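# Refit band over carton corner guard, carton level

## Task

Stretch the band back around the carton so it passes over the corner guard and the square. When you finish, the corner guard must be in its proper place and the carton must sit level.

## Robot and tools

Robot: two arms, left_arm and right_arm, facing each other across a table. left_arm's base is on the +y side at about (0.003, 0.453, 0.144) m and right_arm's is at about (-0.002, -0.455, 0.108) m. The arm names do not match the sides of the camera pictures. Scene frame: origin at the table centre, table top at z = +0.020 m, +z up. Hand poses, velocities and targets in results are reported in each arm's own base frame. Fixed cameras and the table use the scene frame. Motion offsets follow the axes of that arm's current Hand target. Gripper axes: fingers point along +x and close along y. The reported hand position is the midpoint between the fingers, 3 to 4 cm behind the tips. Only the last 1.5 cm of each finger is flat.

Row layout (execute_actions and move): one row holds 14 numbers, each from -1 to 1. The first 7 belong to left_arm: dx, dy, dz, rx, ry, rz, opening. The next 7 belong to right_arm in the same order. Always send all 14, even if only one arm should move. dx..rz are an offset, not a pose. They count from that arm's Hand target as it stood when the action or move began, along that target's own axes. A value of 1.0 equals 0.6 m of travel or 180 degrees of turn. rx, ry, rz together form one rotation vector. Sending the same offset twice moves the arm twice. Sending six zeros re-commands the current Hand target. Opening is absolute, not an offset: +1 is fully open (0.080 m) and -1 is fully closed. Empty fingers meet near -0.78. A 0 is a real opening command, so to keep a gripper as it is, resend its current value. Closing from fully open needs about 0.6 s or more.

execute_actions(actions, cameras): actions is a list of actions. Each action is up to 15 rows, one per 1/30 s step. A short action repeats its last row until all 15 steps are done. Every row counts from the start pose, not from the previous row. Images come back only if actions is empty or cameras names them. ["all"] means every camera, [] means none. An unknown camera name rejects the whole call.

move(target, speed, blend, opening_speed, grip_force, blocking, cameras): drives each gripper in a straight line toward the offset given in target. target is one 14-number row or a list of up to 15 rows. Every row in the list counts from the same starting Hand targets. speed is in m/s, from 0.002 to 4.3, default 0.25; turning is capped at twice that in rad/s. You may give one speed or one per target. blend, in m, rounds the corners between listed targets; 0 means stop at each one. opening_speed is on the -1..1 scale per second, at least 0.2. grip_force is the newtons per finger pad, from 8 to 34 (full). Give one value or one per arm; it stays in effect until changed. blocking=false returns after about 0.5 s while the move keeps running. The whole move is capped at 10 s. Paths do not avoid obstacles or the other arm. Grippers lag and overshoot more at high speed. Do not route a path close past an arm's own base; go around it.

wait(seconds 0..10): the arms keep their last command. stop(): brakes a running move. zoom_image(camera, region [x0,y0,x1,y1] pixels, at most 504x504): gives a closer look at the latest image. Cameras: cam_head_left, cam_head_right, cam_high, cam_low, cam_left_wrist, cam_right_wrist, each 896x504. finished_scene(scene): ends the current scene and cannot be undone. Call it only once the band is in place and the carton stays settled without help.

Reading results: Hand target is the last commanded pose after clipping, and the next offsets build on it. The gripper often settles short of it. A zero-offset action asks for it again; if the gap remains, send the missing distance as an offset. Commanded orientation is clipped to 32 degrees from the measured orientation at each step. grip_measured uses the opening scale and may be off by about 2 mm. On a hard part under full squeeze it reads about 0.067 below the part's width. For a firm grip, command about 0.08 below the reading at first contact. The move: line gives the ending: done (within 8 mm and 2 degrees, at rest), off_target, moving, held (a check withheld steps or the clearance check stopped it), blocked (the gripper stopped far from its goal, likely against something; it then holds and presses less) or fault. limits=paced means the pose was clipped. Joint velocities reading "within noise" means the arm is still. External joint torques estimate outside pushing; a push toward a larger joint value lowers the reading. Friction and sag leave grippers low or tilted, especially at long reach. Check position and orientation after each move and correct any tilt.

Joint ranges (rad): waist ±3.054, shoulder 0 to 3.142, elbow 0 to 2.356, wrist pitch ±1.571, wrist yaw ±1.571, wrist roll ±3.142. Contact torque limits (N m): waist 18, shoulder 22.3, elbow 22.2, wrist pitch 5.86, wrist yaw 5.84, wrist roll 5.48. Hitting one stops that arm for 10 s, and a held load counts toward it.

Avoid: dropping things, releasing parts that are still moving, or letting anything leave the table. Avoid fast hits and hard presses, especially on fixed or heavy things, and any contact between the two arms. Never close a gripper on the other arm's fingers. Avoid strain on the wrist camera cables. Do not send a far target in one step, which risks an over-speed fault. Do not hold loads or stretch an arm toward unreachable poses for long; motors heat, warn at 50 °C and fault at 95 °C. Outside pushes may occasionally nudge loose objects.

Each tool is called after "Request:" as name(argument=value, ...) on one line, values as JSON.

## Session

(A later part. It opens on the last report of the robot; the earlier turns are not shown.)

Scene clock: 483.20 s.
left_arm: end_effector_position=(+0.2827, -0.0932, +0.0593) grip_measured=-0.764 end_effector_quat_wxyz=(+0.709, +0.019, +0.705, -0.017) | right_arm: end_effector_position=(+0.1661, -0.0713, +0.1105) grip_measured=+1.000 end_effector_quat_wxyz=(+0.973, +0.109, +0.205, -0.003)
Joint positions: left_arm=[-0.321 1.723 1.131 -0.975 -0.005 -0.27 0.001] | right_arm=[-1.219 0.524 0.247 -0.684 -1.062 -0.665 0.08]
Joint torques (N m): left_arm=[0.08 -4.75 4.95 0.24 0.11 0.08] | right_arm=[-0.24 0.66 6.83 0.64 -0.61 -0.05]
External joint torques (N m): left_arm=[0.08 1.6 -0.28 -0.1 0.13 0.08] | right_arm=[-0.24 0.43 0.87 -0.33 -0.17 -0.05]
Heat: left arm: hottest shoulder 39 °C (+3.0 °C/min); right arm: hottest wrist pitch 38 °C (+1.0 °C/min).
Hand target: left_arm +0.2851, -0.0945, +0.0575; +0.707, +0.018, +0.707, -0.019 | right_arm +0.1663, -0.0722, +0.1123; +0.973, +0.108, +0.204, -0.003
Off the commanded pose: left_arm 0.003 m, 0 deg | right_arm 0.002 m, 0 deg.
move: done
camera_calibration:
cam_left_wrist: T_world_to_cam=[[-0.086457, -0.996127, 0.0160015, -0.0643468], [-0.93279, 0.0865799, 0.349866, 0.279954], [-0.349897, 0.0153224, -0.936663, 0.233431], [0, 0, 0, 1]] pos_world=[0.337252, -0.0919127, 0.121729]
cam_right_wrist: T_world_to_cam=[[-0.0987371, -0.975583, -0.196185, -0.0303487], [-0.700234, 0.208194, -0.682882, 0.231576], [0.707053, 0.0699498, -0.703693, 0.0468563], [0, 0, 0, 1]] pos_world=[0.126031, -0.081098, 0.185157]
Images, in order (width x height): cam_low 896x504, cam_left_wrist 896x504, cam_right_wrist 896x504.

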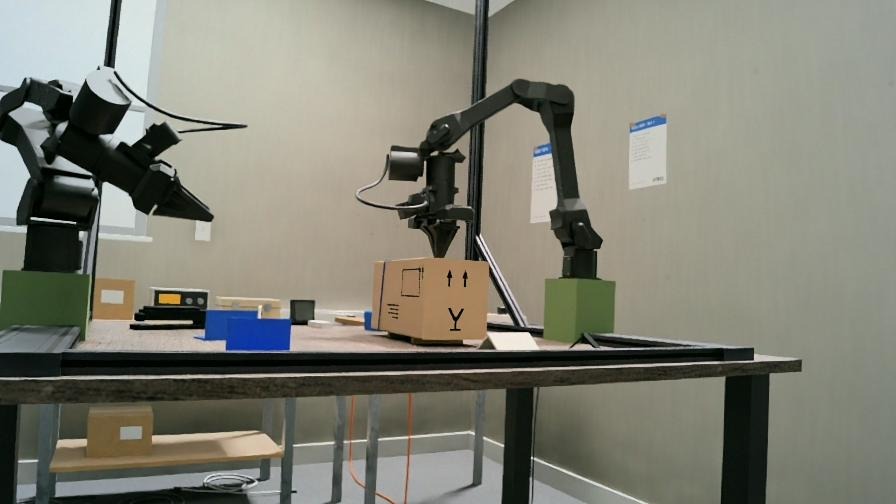

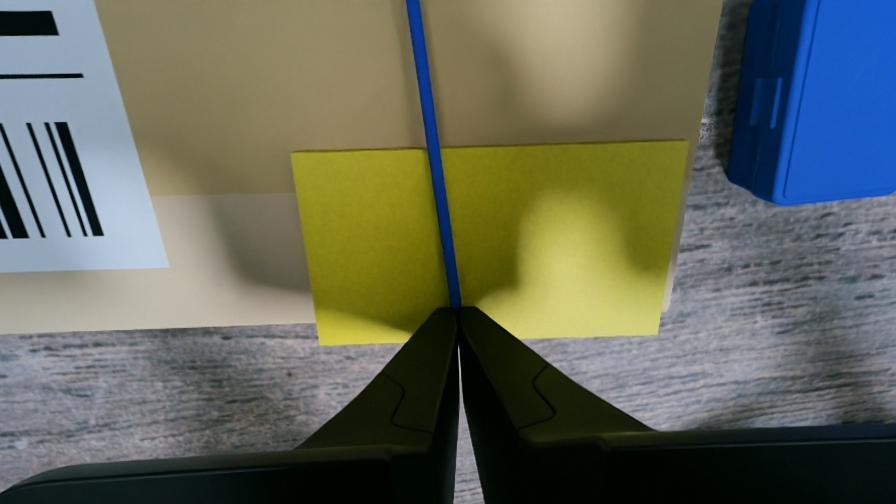

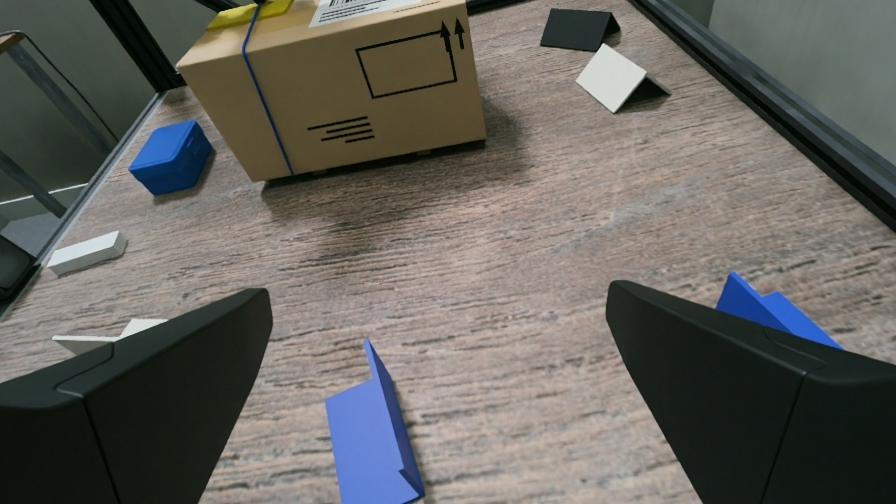

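Request:
move(target=[[0.003, 0, 0, 0, 0, 0, -0.45, 0, 0, 0, 0, 0, 0, 1.0]], speed=0.05, opening_speed=0.4, cameras=["cam_left_wrist", "cam_low"])

Request:
zoom_image(camera="cam_left_wrist", region=[320, 200, 600, 450])

Scene clock: 493.67 s.
left_arm: end_effector_position=(+0.2840, -0.0926, +0.0588) grip_measured=-0.454 end_effector_quat_wxyz=(+0.710, +0.018, +0.704, -0.016) | right_arm: end_effector_position=(+0.1661, -0.0713, +0.1105) grip_measured=+1.000 end_effector_quat_wxyz=(+0.973, +0.109, +0.205, -0.003)
Joint positions: left_arm=[-0.317 1.725 1.131 -0.97 -0.005 -0.27 0.015] | right_arm=[-1.219 0.524 0.247 -0.684 -1.062 -0.665 0.08]
Joint torques (N m): left_arm=[-0.21 -4.71 4.4 0.37 0.11 0.09] | right_arm=[-0.27 0.66 6.85 0.64 -0.6 -0.06]
External joint torques (N m): left_arm=[-0.22 1.64 -0.85 0.01 0.14 0.09] | right_arm=[-0.28 0.43 0.91 -0.32 -0.15 -0.05]
Motor temperatures (°C): left_arm=[32 38 34 35 35 33] | right_arm=[28 31 37 38 37 32]
Heat: left arm: hottest shoulder 38 °C (+2.0 °C/min); right arm: hottest wrist pitch 38 °C (+1.0 °C/min).
Hand target: left_arm +0.2850, -0.0945, +0.0558; +0.707, +0.018, +0.707, -0.019 | right_arm +0.1663, -0.0722, +0.1123; +0.973, +0.108, +0.204, -0.003
Off the commanded pose: left_arm 0.004 m, 1 deg | right_arm 0.002 m, 0 deg.
move: done
camera_calibration:
cam_left_wrist: T_world_to_cam=[[-0.0831224, -0.996398, 0.0167999, -0.0645851], [-0.934192, 0.0837802, 0.346794, 0.281715], [-0.346952, 0.013132, -0.937791, 0.2324], [0, 0, 0, 1]] pos_world=[0.338439, -0.0910065, 0.121331]
Images, in order (width x height): cam_low 896x504, cam_left_wrist 896x504.

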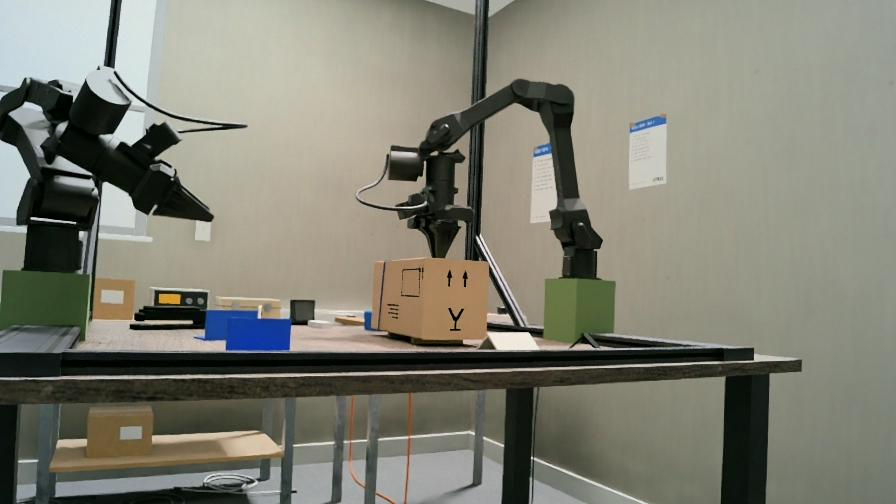

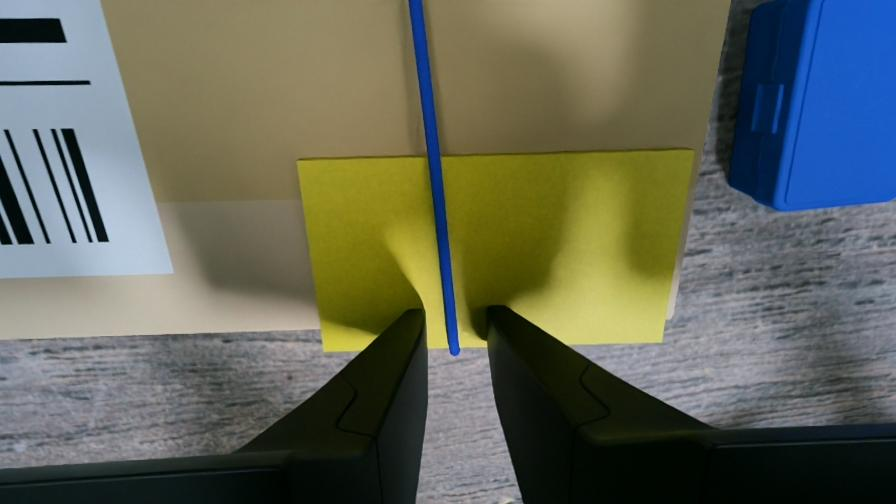

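Scaled by 1.800.

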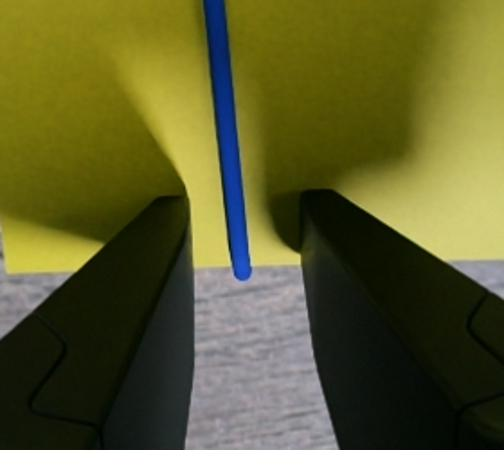

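Request:
move(target=[[-0.0833, 0, 0, 0, 0, 0, -0.45, 0, 0, 0, 0, 0, 0, 1.0], [-0.207, 0, -0.142, -0.0158, -0.2333, 0.0065, -0.45, 0, 0, 0, 0, 0, 0, 1.0]], speed=[0.1, 0.25], blend=[0.02, 0], cameras=["cam_left_wrist", "cam_low", "cam_right_wrist", "cam_head_left"])

Request:
zoom_image(camera="cam_left_wrist", region=[360, 80, 680, 340])

Request:
zoom_image(camera="cam_right_wrist", region=[160, 0, 500, 200])

Request:
zoom_image(camera="cam_low", region=[360, 240, 500, 350])

Scene clock: 507.30 s.
left_arm: end_effector_position=(+0.2012, -0.0912, +0.1815) grip_measured=-0.453 end_effector_quat_wxyz=(+0.913, -0.001, +0.407, -0.001) | right_arm: end_effector_position=(+0.1661, -0.0713, +0.1105) grip_measured=+1.000 end_effector_quat_wxyz=(+0.973, +0.109, +0.205, -0.003)
Joint positions: left_arm=[-0.734 0.87 0.807 -0.919 -0.462 -0.591 0.015] | right_arm=[-1.219 0.524 0.247 -0.684 -1.062 -0.665 0.08]
Joint torques (N m): left_arm=[-0.23 -2.3 3.78 0.8 -0.41 -0.01] | right_arm=[-0.25 0.64 6.8 0.65 -0.6 -0.05]
External joint torques (N m): left_arm=[-0.25 -0.91 -2.31 -0.29 -0.16 -0.01] | right_arm=[-0.26 0.42 0.85 -0.31 -0.15 -0.04]
Heat: left arm: hottest shoulder 37 °C (+0.0 °C/min); right arm: hottest wrist pitch 38 °C (+0.0 °C/min).
Hand target: left_arm +0.1999, -0.0900, +0.1799; +0.914, +0.000, +0.406, +0.000 | right_arm +0.1663, -0.0722, +0.1123; +0.973, +0.108, +0.204, -0.003
Off the commanded pose: left_arm 0.002 m, 0 deg | right_arm 0.002 m, 0 deg.
move: done
camera_calibration:
cam_left_wrist: T_world_to_cam=[[-0.0406771, -0.999148, -0.00690984, -0.0765988], [-0.931766, 0.040429, -0.360802, 0.285606], [0.360774, -0.00823803, -0.932617, 0.173442], [0, 0, 0, 1]] pos_world=[0.200429, -0.0866515, 0.264273]
cam_right_wrist: T_world_to_cam=[[-0.0987371, -0.975583, -0.196185, -0.0303487], [-0.700234, 0.208194, -0.682882, 0.231576], [0.707053, 0.0699498, -0.703693, 0.0468563], [0, 0, 0, 1]] pos_world=[0.126031, -0.081098, 0.185157]
Images, in order (width x height): cam_head_left 896x504, cam_low 896x504, cam_left_wrist 896x504, cam_right_wrist 896x504.

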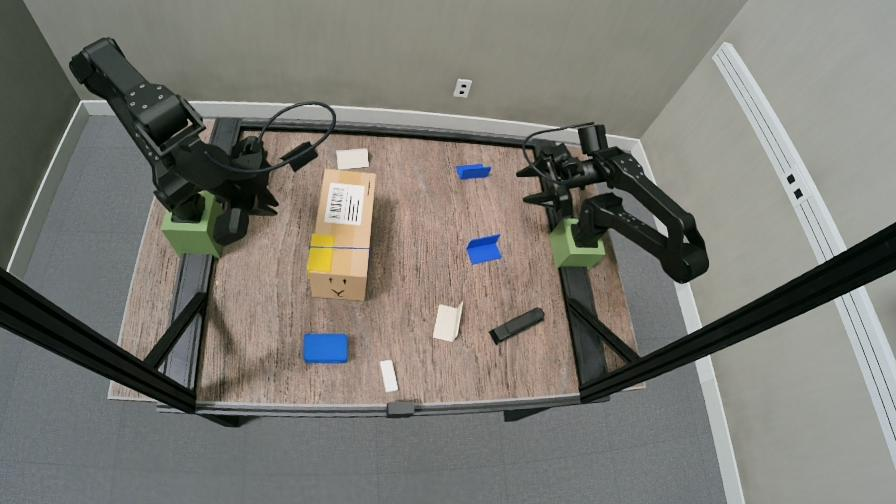

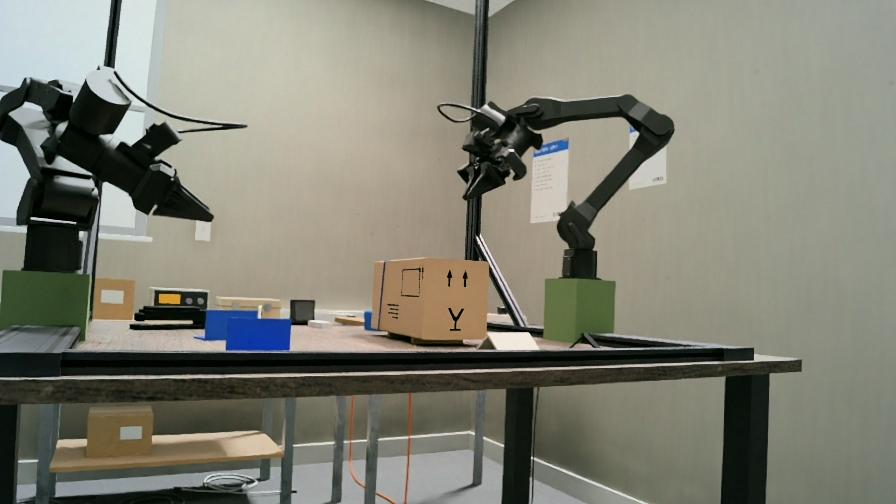

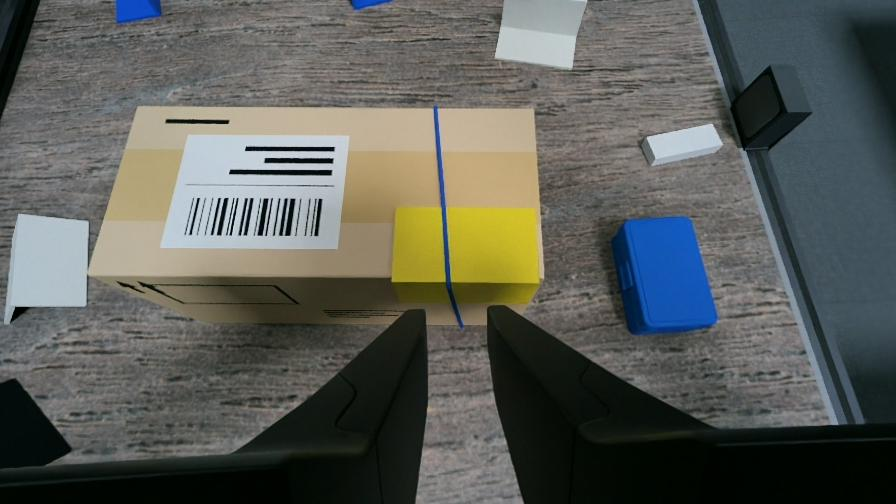

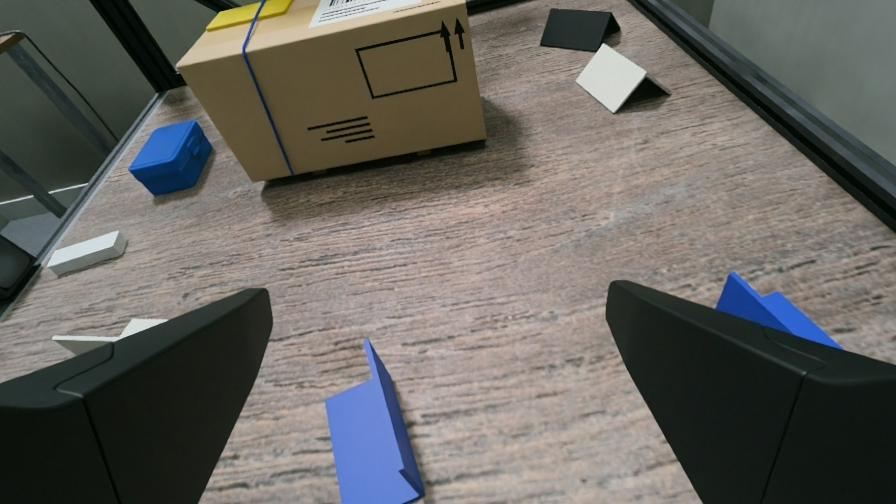

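Scaled by 1.575.

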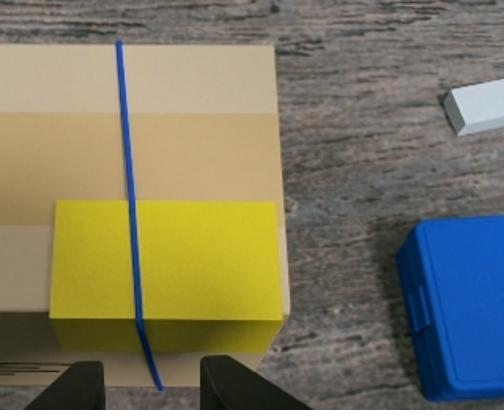

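Scaled by 1.482.

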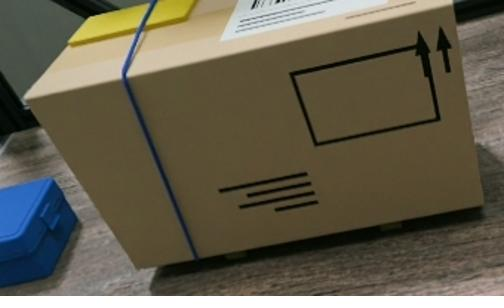

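Scaled by 3.600.

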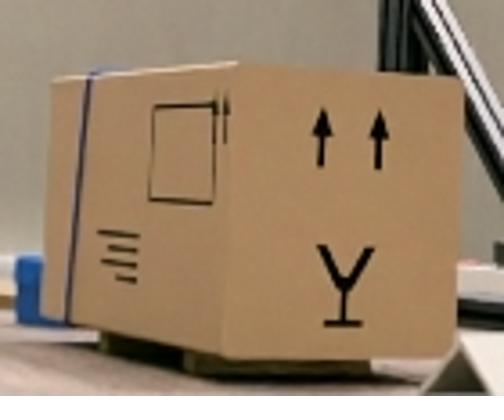

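Request:
move(target=[[0.3067, 0.0083, 0.141, 0, 0.2339, 0, -0.4, 0, 0, 0, 0, 0, 0, 1.0]], speed=0.2, cameras=["cam_left_wrist", "cam_right_wrist"])

Request:
zoom_image(camera="cam_right_wrist", region=[160, 0, 500, 200])

Scene clock: 558.33 s.
left_arm: end_effector_position=(+0.3827, -0.0845, +0.1004) grip_measured=-0.403 end_effector_quat_wxyz=(+0.706, +0.001, +0.708, +0.002) | right_arm: end_effector_position=(+0.1661, -0.0713, +0.1105) grip_measured=+1.000 end_effector_quat_wxyz=(+0.973, +0.109, +0.205, -0.003)
Joint positions: left_arm=[-0.218 2.048 1.73 -1.257 -0.003 -0.219 0.017] | right_arm=[-1.219 0.524 0.247 -0.684 -1.062 -0.665 0.08]
Joint torques (N m): left_arm=[0.19 -7.54 5.87 0.02 0.02 0.08] | right_arm=[-0.22 0.61 6.85 0.63 -0.6 -0.05]
External joint torques (N m): left_arm=[0.2 1.28 0.42 -0.3 0.04 0.08] | right_arm=[-0.21 0.4 0.81 -0.34 -0.15 -0.04]
Heat: left arm: hottest wrist pitch 36 °C (+1.0 °C/min); right arm: hottest wrist pitch 39 °C (+1.0 °C/min).
Hand target: left_arm +0.3859, -0.0849, +0.0999; +0.707, +0.000, +0.707, +0.000 | right_arm +0.1663, -0.0722, +0.1123; +0.973, +0.108, +0.204, -0.003
Off the commanded pose: left_arm 0.003 m, 0 deg | right_arm 0.002 m, 0 deg.
move: done
camera_calibration:
cam_left_wrist: T_world_to_cam=[[-0.0345792, -0.999268, 0.0163548, -0.067734], [-0.933436, 0.0381393, 0.356711, 0.353625], [-0.357073, -0.00293136, -0.934072, 0.307746], [0, 0, 0, 1]] pos_world=[0.437633, -0.0802693, 0.162423]
cam_right_wrist: T_world_to_cam=[[-0.0987371, -0.975583, -0.196185, -0.0303487], [-0.700234, 0.208194, -0.682882, 0.231576], [0.707053, 0.0699498, -0.703693, 0.0468563], [0, 0, 0, 1]] pos_world=[0.126031, -0.081098, 0.185157]
Images, in order (width x height): cam_left_wrist 896x504, cam_right_wrist 896x504.

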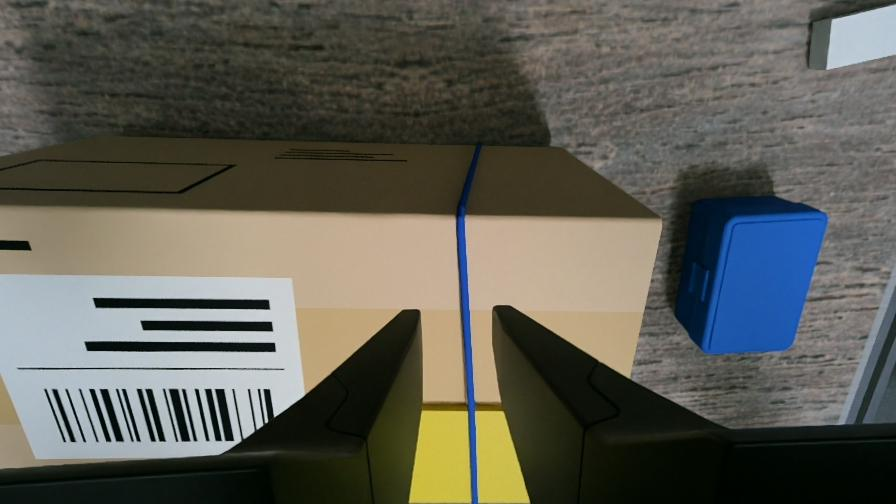

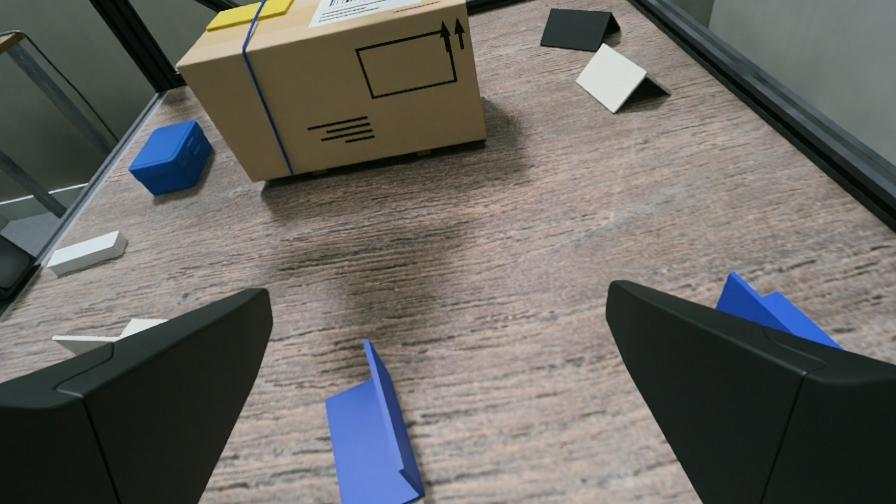

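Scaled by 1.482.

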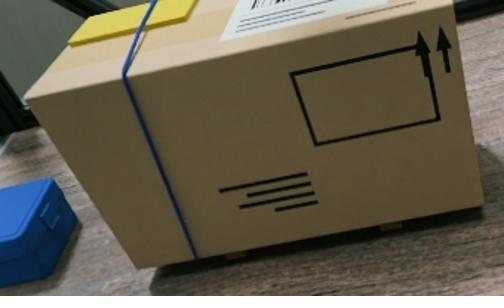

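Request:
move(target=[[0.0842, -0.0067, -0.01, 0, 0, 0, -0.4, 0, 0, 0, 0, 0, 0, 1.0]], speed=0.06, cameras=["cam_left_wrist"])

Scene clock: 579.20 s.
left_arm: end_effector_position=(+0.3837, -0.0883, +0.0579) grip_measured=-0.403 end_effector_quat_wxyz=(+0.715, -0.002, +0.700, -0.001) | right_arm: end_effector_position=(+0.1661, -0.0713, +0.1105) grip_measured=+1.000 end_effector_quat_wxyz=(+0.973, +0.109, +0.205, -0.003)
Joint positions: left_arm=[-0.227 2.06 1.578 -1.067 -0.002 -0.228 0.017] | right_arm=[-1.219 0.524 0.247 -0.684 -1.062 -0.665 0.08]
Joint torques (N m): left_arm=[-0.28 -7.31 2.43 0.4 0 -0.03] | right_arm=[-0.24 0.63 6.83 0.64 -0.6 -0.05]
External joint torques (N m): left_arm=[-0.35 1.57 -2.98 0.03 0.02 -0.03] | right_arm=[-0.25 0.42 0.89 -0.31 -0.15 -0.04]
Heat: left arm: hottest shoulder 37 °C (+1.0 °C/min); right arm: hottest wrist pitch 39 °C (+0.0 °C/min).
Hand target: left_arm +0.3799, -0.0890, +0.0494; +0.707, +0.000, +0.708, +0.000 | right_arm +0.1663, -0.0722, +0.1123; +0.973, +0.108, +0.204, -0.003
Off the commanded pose: left_arm 0.009 m, 1 deg | right_arm 0.002 m, 0 deg.
move: off_target (left_arm)
camera_calibration:
cam_left_wrist: T_world_to_cam=[[-0.0346934, -0.999151, 0.0222218, -0.0711024], [-0.941705, 0.040128, 0.334039, 0.374566], [-0.334647, -0.00933741, -0.942297, 0.259659], [0, 0, 0, 1]] pos_world=[0.437157, -0.0836481, 0.121136]
Images, in order (width x height): cam_left_wrist 896x504.

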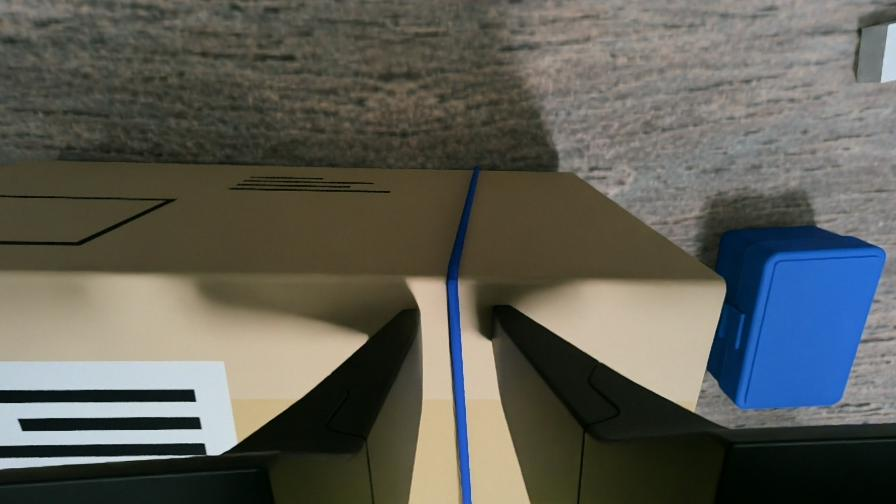

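Request:
move(target=[[0.0075, 0, -0.01, 0, 0, 0, -0.4, 0, 0, 0, 0, 0, 0, 1.0], [0.0075, 0, -0.01, 0, 0, 0, -1.0, 0, 0, 0, 0, 0, 0, 1.0]], speed=0.05, opening_speed=0.8, cameras=["cam_left_wrist", "cam_right_wrist"])

Request:
zoom_image(camera="cam_left_wrist", region=[320, 200, 600, 450])

Scene clock: 591.47 s.
left_arm: end_effector_position=(+0.3818, -0.0904, +0.0561) grip_measured=-0.764 end_effector_quat_wxyz=(+0.720, -0.003, +0.694, -0.003) | right_arm: end_effector_position=(+0.1661, -0.0713, +0.1105) grip_measured=+1.000 end_effector_quat_wxyz=(+0.973, +0.109, +0.205, -0.003)
Joint positions: left_arm=[-0.233 2.043 1.544 -1.033 -0.001 -0.232 0.001] | right_arm=[-1.219 0.524 0.247 -0.684 -1.062 -0.665 0.08]
Joint torques (N m): left_arm=[-0.03 -7.19 1.4 0.02 -0.02 -0.01] | right_arm=[-0.27 0.67 6.86 0.65 -0.59 -0.05]
External joint torques (N m): left_arm=[-0.03 1.49 -3.97 -0.37 -0.01 -0.01] | right_arm=[-0.27 0.44 0.92 -0.31 -0.14 -0.05]
Heat: left arm: hottest shoulder 37 °C (+2.0 °C/min); right arm: hottest wrist pitch 39 °C (+0.0 °C/min).
Hand target: left_arm +0.3740, -0.0889, +0.0449; +0.707, +0.000, +0.707, +0.000 | right_arm +0.1663, -0.0722, +0.1123; +0.973, +0.108, +0.204, -0.003
Off the commanded pose: left_arm 0.014 m, 2 deg | right_arm 0.002 m, 0 deg.
move: off_target (left_arm); target 2's new opening was sent with left_arm's hand 0.014 m and 2 deg from that target
camera_calibration:
cam_left_wrist: T_world_to_cam=[[-0.0369292, -0.998969, 0.026397, -0.0725854], [-0.947031, 0.0434172, 0.318193, 0.37666], [-0.319011, -0.0132482, -0.947658, 0.251334], [0, 0, 0, 1]] pos_world=[0.434207, -0.0855344, 0.120244]
cam_right_wrist: T_world_to_cam=[[-0.0987371, -0.975583, -0.196185, -0.0303487], [-0.700234, 0.208194, -0.682882, 0.231576], [0.707053, 0.0699498, -0.703693, 0.0468563], [0, 0, 0, 1]] pos_world=[0.126031, -0.081098, 0.185157]
Images, in order (width x height): cam_left_wrist 896x504, cam_right_wrist 896x504.

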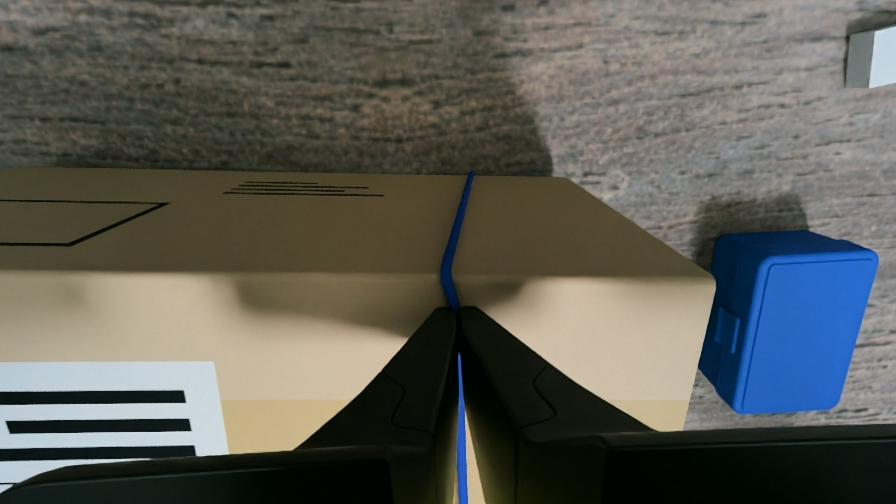

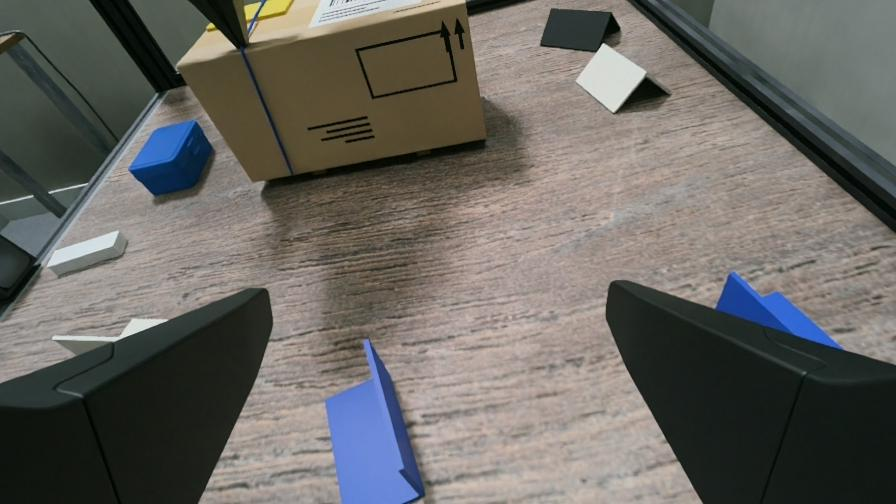

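Scaled by 1.800.

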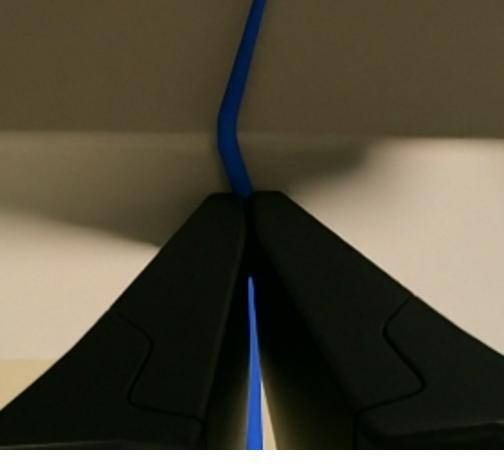

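Request:
move(target=[[-0.0368, 0, 0.0158, 0, 0, 0, -1.0, 0, 0, 0, 0, 0, 0, 1.0], [-0.0368, -0.0302, 0.0142, 0, 0, 0, -1.0, 0, 0, 0, 0, 0, 0, 1.0]], speed=0.06, blend=[0.003, 0], cameras=["cam_left_wrist", "cam_right_wrist", "cam_low"])

Request:
zoom_image(camera="cam_left_wrist", region=[320, 100, 740, 400])

Request:
zoom_image(camera="cam_right_wrist", region=[160, 0, 500, 200])

Scene clock: 607.33 s.
left_arm: end_effector_position=(+0.3811, -0.1002, +0.0651) grip_measured=-0.764 end_effector_quat_wxyz=(+0.706, +0.000, +0.709, +0.007) | right_arm: end_effector_position=(+0.1661, -0.0713, +0.1105) grip_measured=+1.000 end_effector_quat_wxyz=(+0.973, +0.109, +0.205, -0.003)
Joint positions: left_arm=[-0.261 2.079 1.635 -1.134 -0.009 -0.271 0.001] | right_arm=[-1.219 0.524 0.247 -0.684 -1.062 -0.665 0.08]
Joint torques (N m): left_arm=[-1.02 -8.22 6 -0.25 0.24 -0.02] | right_arm=[-0.25 0.62 6.86 0.64 -0.6 -0.06]
External joint torques (N m): left_arm=[-0.97 0.65 0.66 -0.57 0.26 -0.02] | right_arm=[-0.25 0.4 0.91 -0.33 -0.15 -0.05]
Heat: left arm: hottest shoulder 38 °C (+4.0 °C/min); right arm: hottest wrist pitch 39 °C (+0.0 °C/min).
Hand target: left_arm +0.3825, -0.1070, +0.0669; +0.707, +0.000, +0.708, +0.000 | right_arm +0.1663, -0.0722, +0.1123; +0.973, +0.108, +0.204, -0.003
Off the commanded pose: left_arm 0.007 m, 1 deg | right_arm 0.002 m, 0 deg.
move: done
camera_calibration:
cam_left_wrist: T_world_to_cam=[[-0.0250179, -0.999645, 0.00917818, -0.0862072], [-0.933227, 0.0266454, 0.358299, 0.363958], [-0.358416, 0.000398561, -0.933562, 0.274906], [0, 0, 0, 1]] pos_world=[0.436029, -0.095984, 0.127028]
cam_right_wrist: T_world_to_cam=[[-0.0987371, -0.975583, -0.196185, -0.0303487], [-0.700234, 0.208194, -0.682882, 0.231576], [0.707053, 0.0699498, -0.703693, 0.0468563], [0, 0, 0, 1]] pos_world=[0.126031, -0.081098, 0.185157]
Images, in order (width x height): cam_low 896x504, cam_left_wrist 896x504, cam_right_wrist 896x504.

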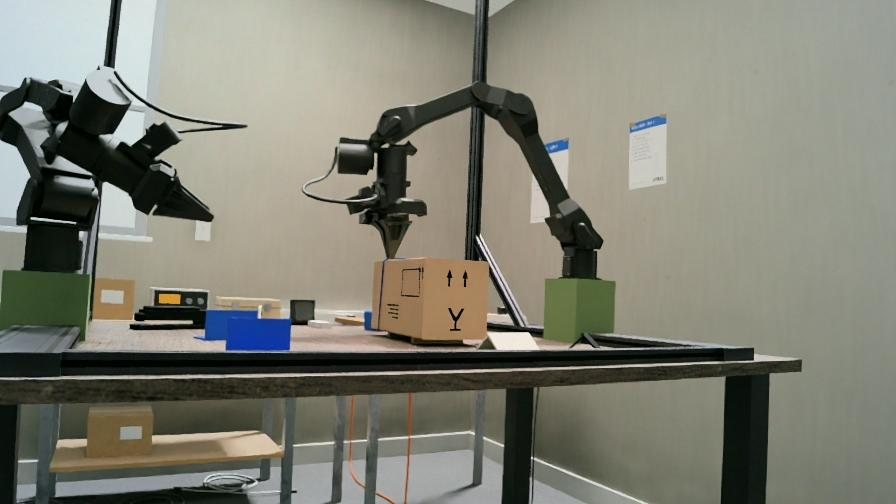

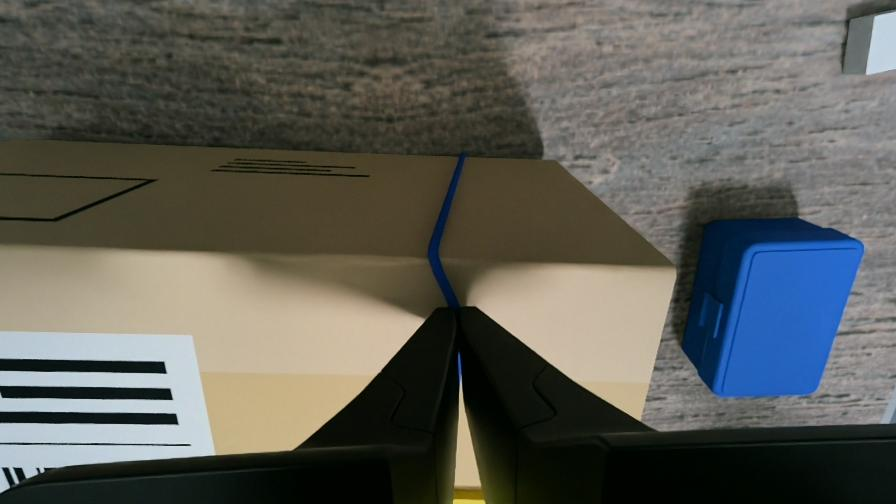

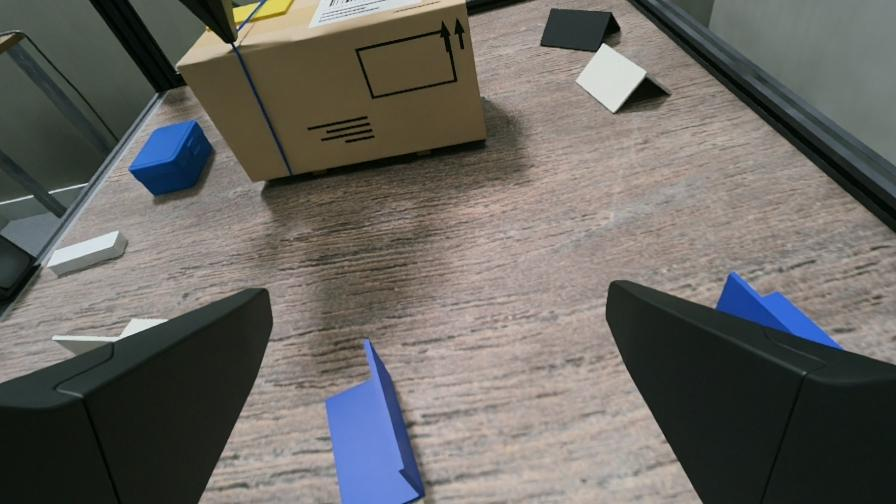

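Scaled by 1.200.

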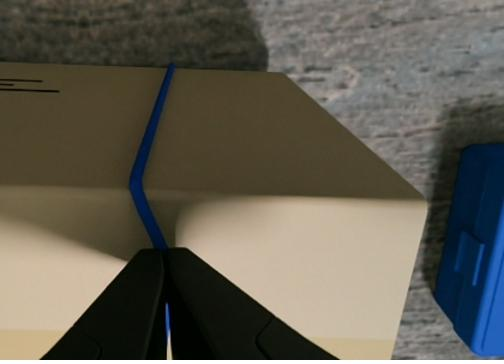

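Scaled by 1.482.

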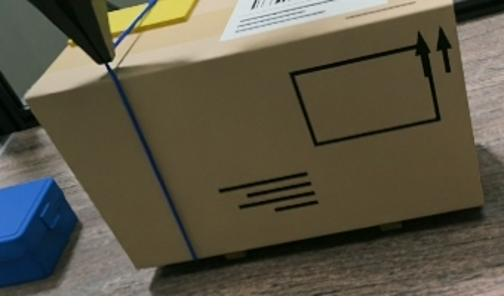

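Request:
move(target=[[-0.0235, 0.0017, 0.0642, 0, 0, 0, -1.0, 0, 0, 0, 0, 0, 0, 1.0]], speed=0.08, cameras=["cam_left_wrist", "cam_right_wrist", "cam_low", "cam_head_left"])

Request:
zoom_image(camera="cam_right_wrist", region=[160, 0, 500, 200])

Scene clock: 631.87 s.
left_arm: end_effector_position=(+0.4103, -0.1053, +0.0729) grip_measured=-0.764 end_effector_quat_wxyz=(+0.691, +0.004, +0.723, +0.003) | right_arm: end_effector_position=(+0.1661, -0.0713, +0.1105) grip_measured=+1.000 end_effector_quat_wxyz=(+0.973, +0.109, +0.205, -0.003)
Joint positions: left_arm=[-0.251 2.232 1.909 -1.293 0.001 -0.249 0.001] | right_arm=[-1.219 0.524 0.247 -0.684 -1.062 -0.665 0.08]
Joint torques (N m): left_arm=[0.29 -9.81 7.89 0.78 -0.07 0.09] | right_arm=[-0.24 0.65 6.85 0.63 -0.6 -0.04]
External joint torques (N m): left_arm=[0.22 0 2.57 0.54 -0.05 0.09] | right_arm=[-0.23 0.41 0.92 -0.33 -0.16 -0.04]
Heat: left arm: hottest shoulder 41 °C (+5.0 °C/min); right arm: hottest elbow 38 °C (+0.0 °C/min).
Hand target: left_arm +0.4210, -0.1060, +0.0811; +0.707, +0.000, +0.707, +0.000 | right_arm +0.1663, -0.0722, +0.1123; +0.973, +0.108, +0.204, -0.003
Off the commanded pose: left_arm 0.013 m, 3 deg | right_arm 0.002 m, 0 deg.
move: off_target (left_arm)
camera_calibration:
cam_left_wrist: T_world_to_cam=[[-0.03652, -0.999276, 0.0106592, -0.0859498], [-0.917608, 0.0377561, 0.395689, 0.380639], [-0.395805, 0.0046696, -0.918323, 0.307288], [0, 0, 0, 1]] pos_world=[0.467765, -0.101694, 0.132491]
cam_right_wrist: T_world_to_cam=[[-0.0987371, -0.975583, -0.196185, -0.0303487], [-0.700234, 0.208194, -0.682882, 0.231576], [0.707053, 0.0699498, -0.703693, 0.0468563], [0, 0, 0, 1]] pos_world=[0.126031, -0.081098, 0.185157]
Images, in order (width x height): cam_head_left 896x504, cam_low 896x504, cam_left_wrist 896x504, cam_right_wrist 896x504.

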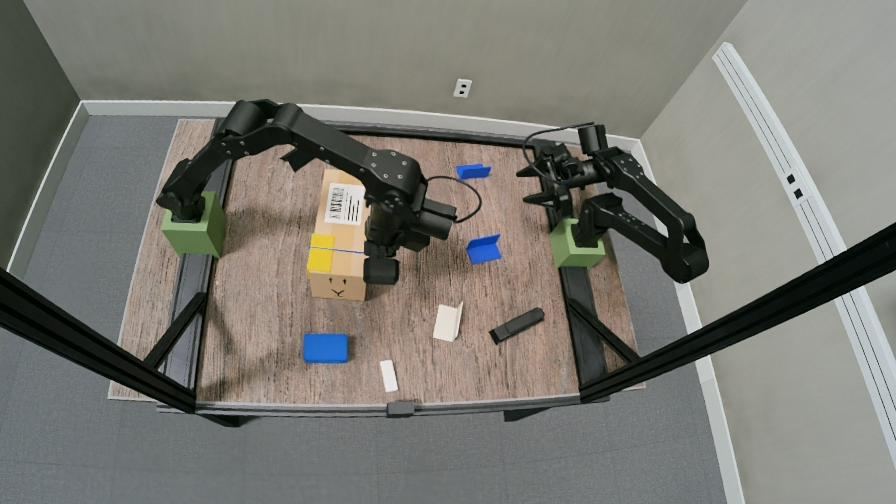

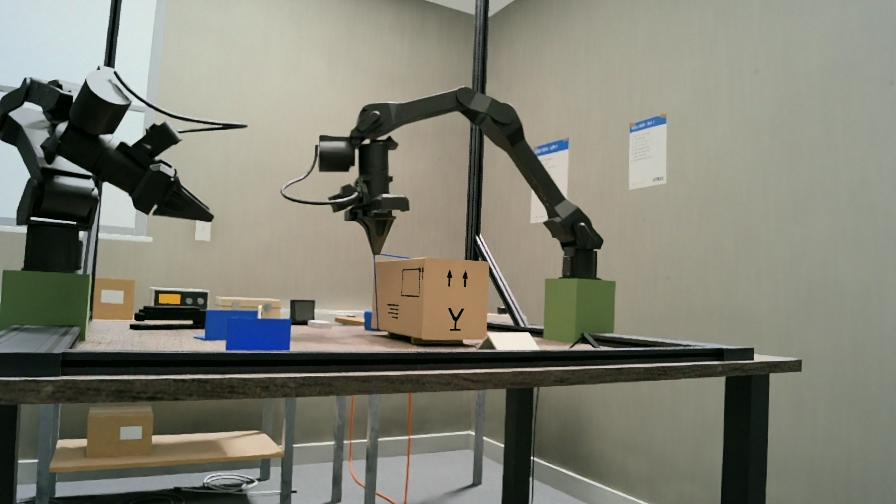

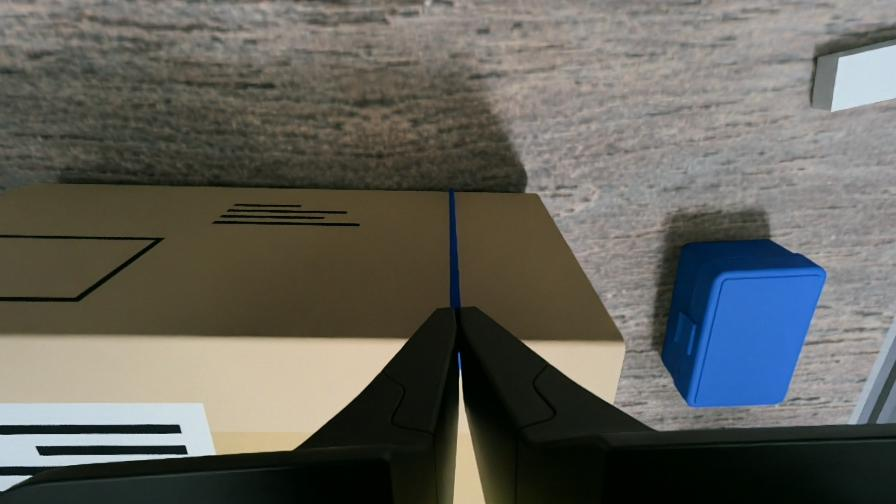

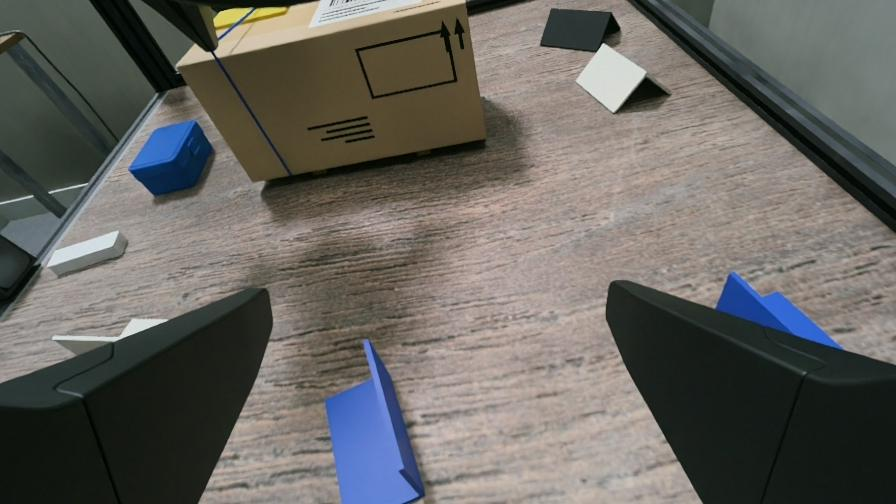

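Scaled by 1.482.

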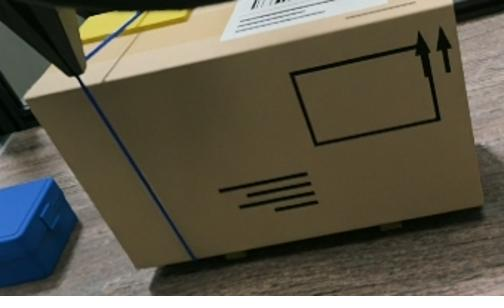

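Request:
move(target=[[0.0485, 0.005, -0.0617, 0, 0, 0, -1.0, 0, 0, 0, 0, 0, 0, 1.0], [0.0485, 0.005, -0.0617, 0, 0, 0, -0.4, 0, 0, 0, 0, 0, 0, 1.0]], speed=0.06, opening_speed=0.4, cameras=["cam_left_wrist", "cam_right_wrist"])

Request:
zoom_image(camera="cam_right_wrist", region=[160, 0, 500, 200])

Scene clock: 645.07 s.
left_arm: end_effector_position=(+0.3916, -0.1016, +0.0575) grip_measured=-0.404 end_effector_quat_wxyz=(+0.716, -0.002, +0.698, +0.001) | right_arm: end_effector_position=(+0.1661, -0.0713, +0.1105) grip_measured=+1.000 end_effector_quat_wxyz=(+0.973, +0.109, +0.205, -0.003)
Joint positions: left_arm=[-0.256 2.099 1.635 -1.081 -0.006 -0.261 0.017] | right_arm=[-1.219 0.524 0.247 -0.684 -1.062 -0.665 0.08]
Joint torques (N m): left_arm=[-0.51 -8.86 1.78 -0.24 0.13 -0.02] | right_arm=[-0.26 0.66 6.84 0.64 -0.62 -0.06]
External joint torques (N m): left_arm=[-0.48 0.17 -3.57 -0.6 0.14 -0.02] | right_arm=[-0.28 0.42 0.85 -0.33 -0.17 -0.05]
Motor temperatures (°C): left_arm=[32 45 37 35 34 33] | right_arm=[28 30 38 38 36 32]
Heat: left arm: hottest shoulder 45 °C (+8.1 °C/min); right arm: hottest elbow 38 °C (+0.0 °C/min).
Hand target: left_arm +0.3840, -0.1030, +0.0520; +0.707, +0.000, +0.707, +0.000 | right_arm +0.1663, -0.0722, +0.1123; +0.973, +0.108, +0.204, -0.003
Off the commanded pose: left_arm 0.009 m, 2 deg | right_arm 0.002 m, 0 deg.
move: off_target (left_arm); target 2's new opening was sent with left_arm's hand 0.012 m and 2 deg from that target
camera_calibration:
cam_left_wrist: T_world_to_cam=[[-0.0312652, -0.999316, 0.0197418, -0.0853743], [-0.943497, 0.0360265, 0.329418, 0.383135], [-0.329904, -0.00832701, -0.943978, 0.260142], [0, 0, 0, 1]] pos_world=[0.444639, -0.0969527, 0.121042]
cam_right_wrist: T_world_to_cam=[[-0.0987371, -0.975583, -0.196185, -0.0303487], [-0.700234, 0.208194, -0.682882, 0.231576], [0.707053, 0.0699498, -0.703693, 0.0468563], [0, 0, 0, 1]] pos_world=[0.126031, -0.081098, 0.185157]
Images, in order (width x height): cam_left_wrist 896x504, cam_right_wrist 896x504.

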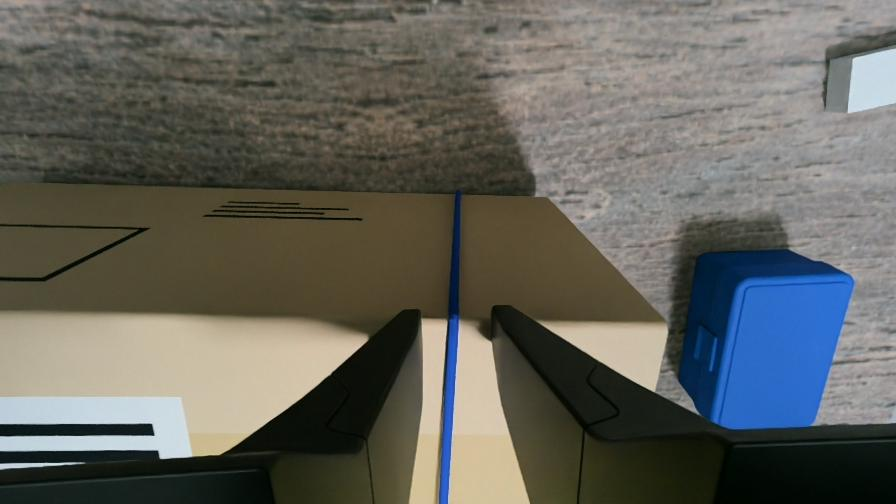

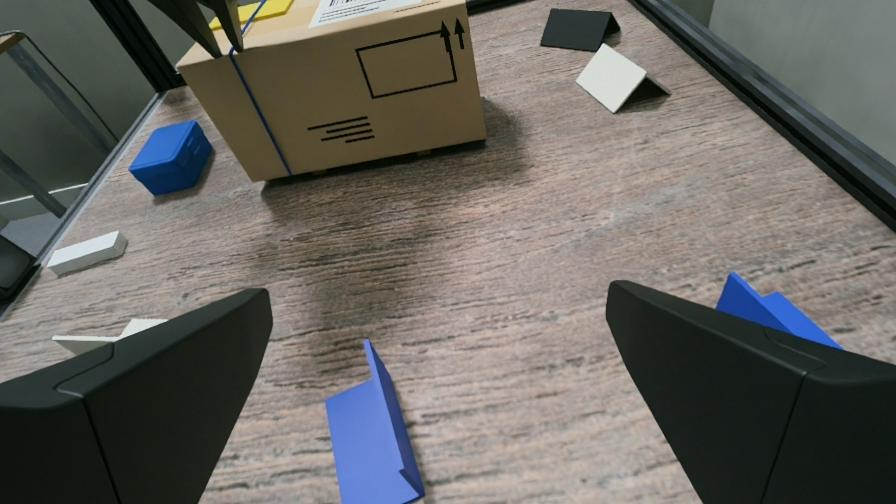

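Scaled by 1.482.

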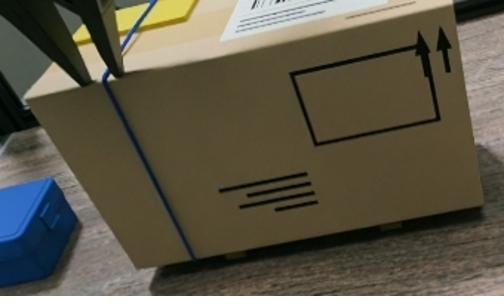

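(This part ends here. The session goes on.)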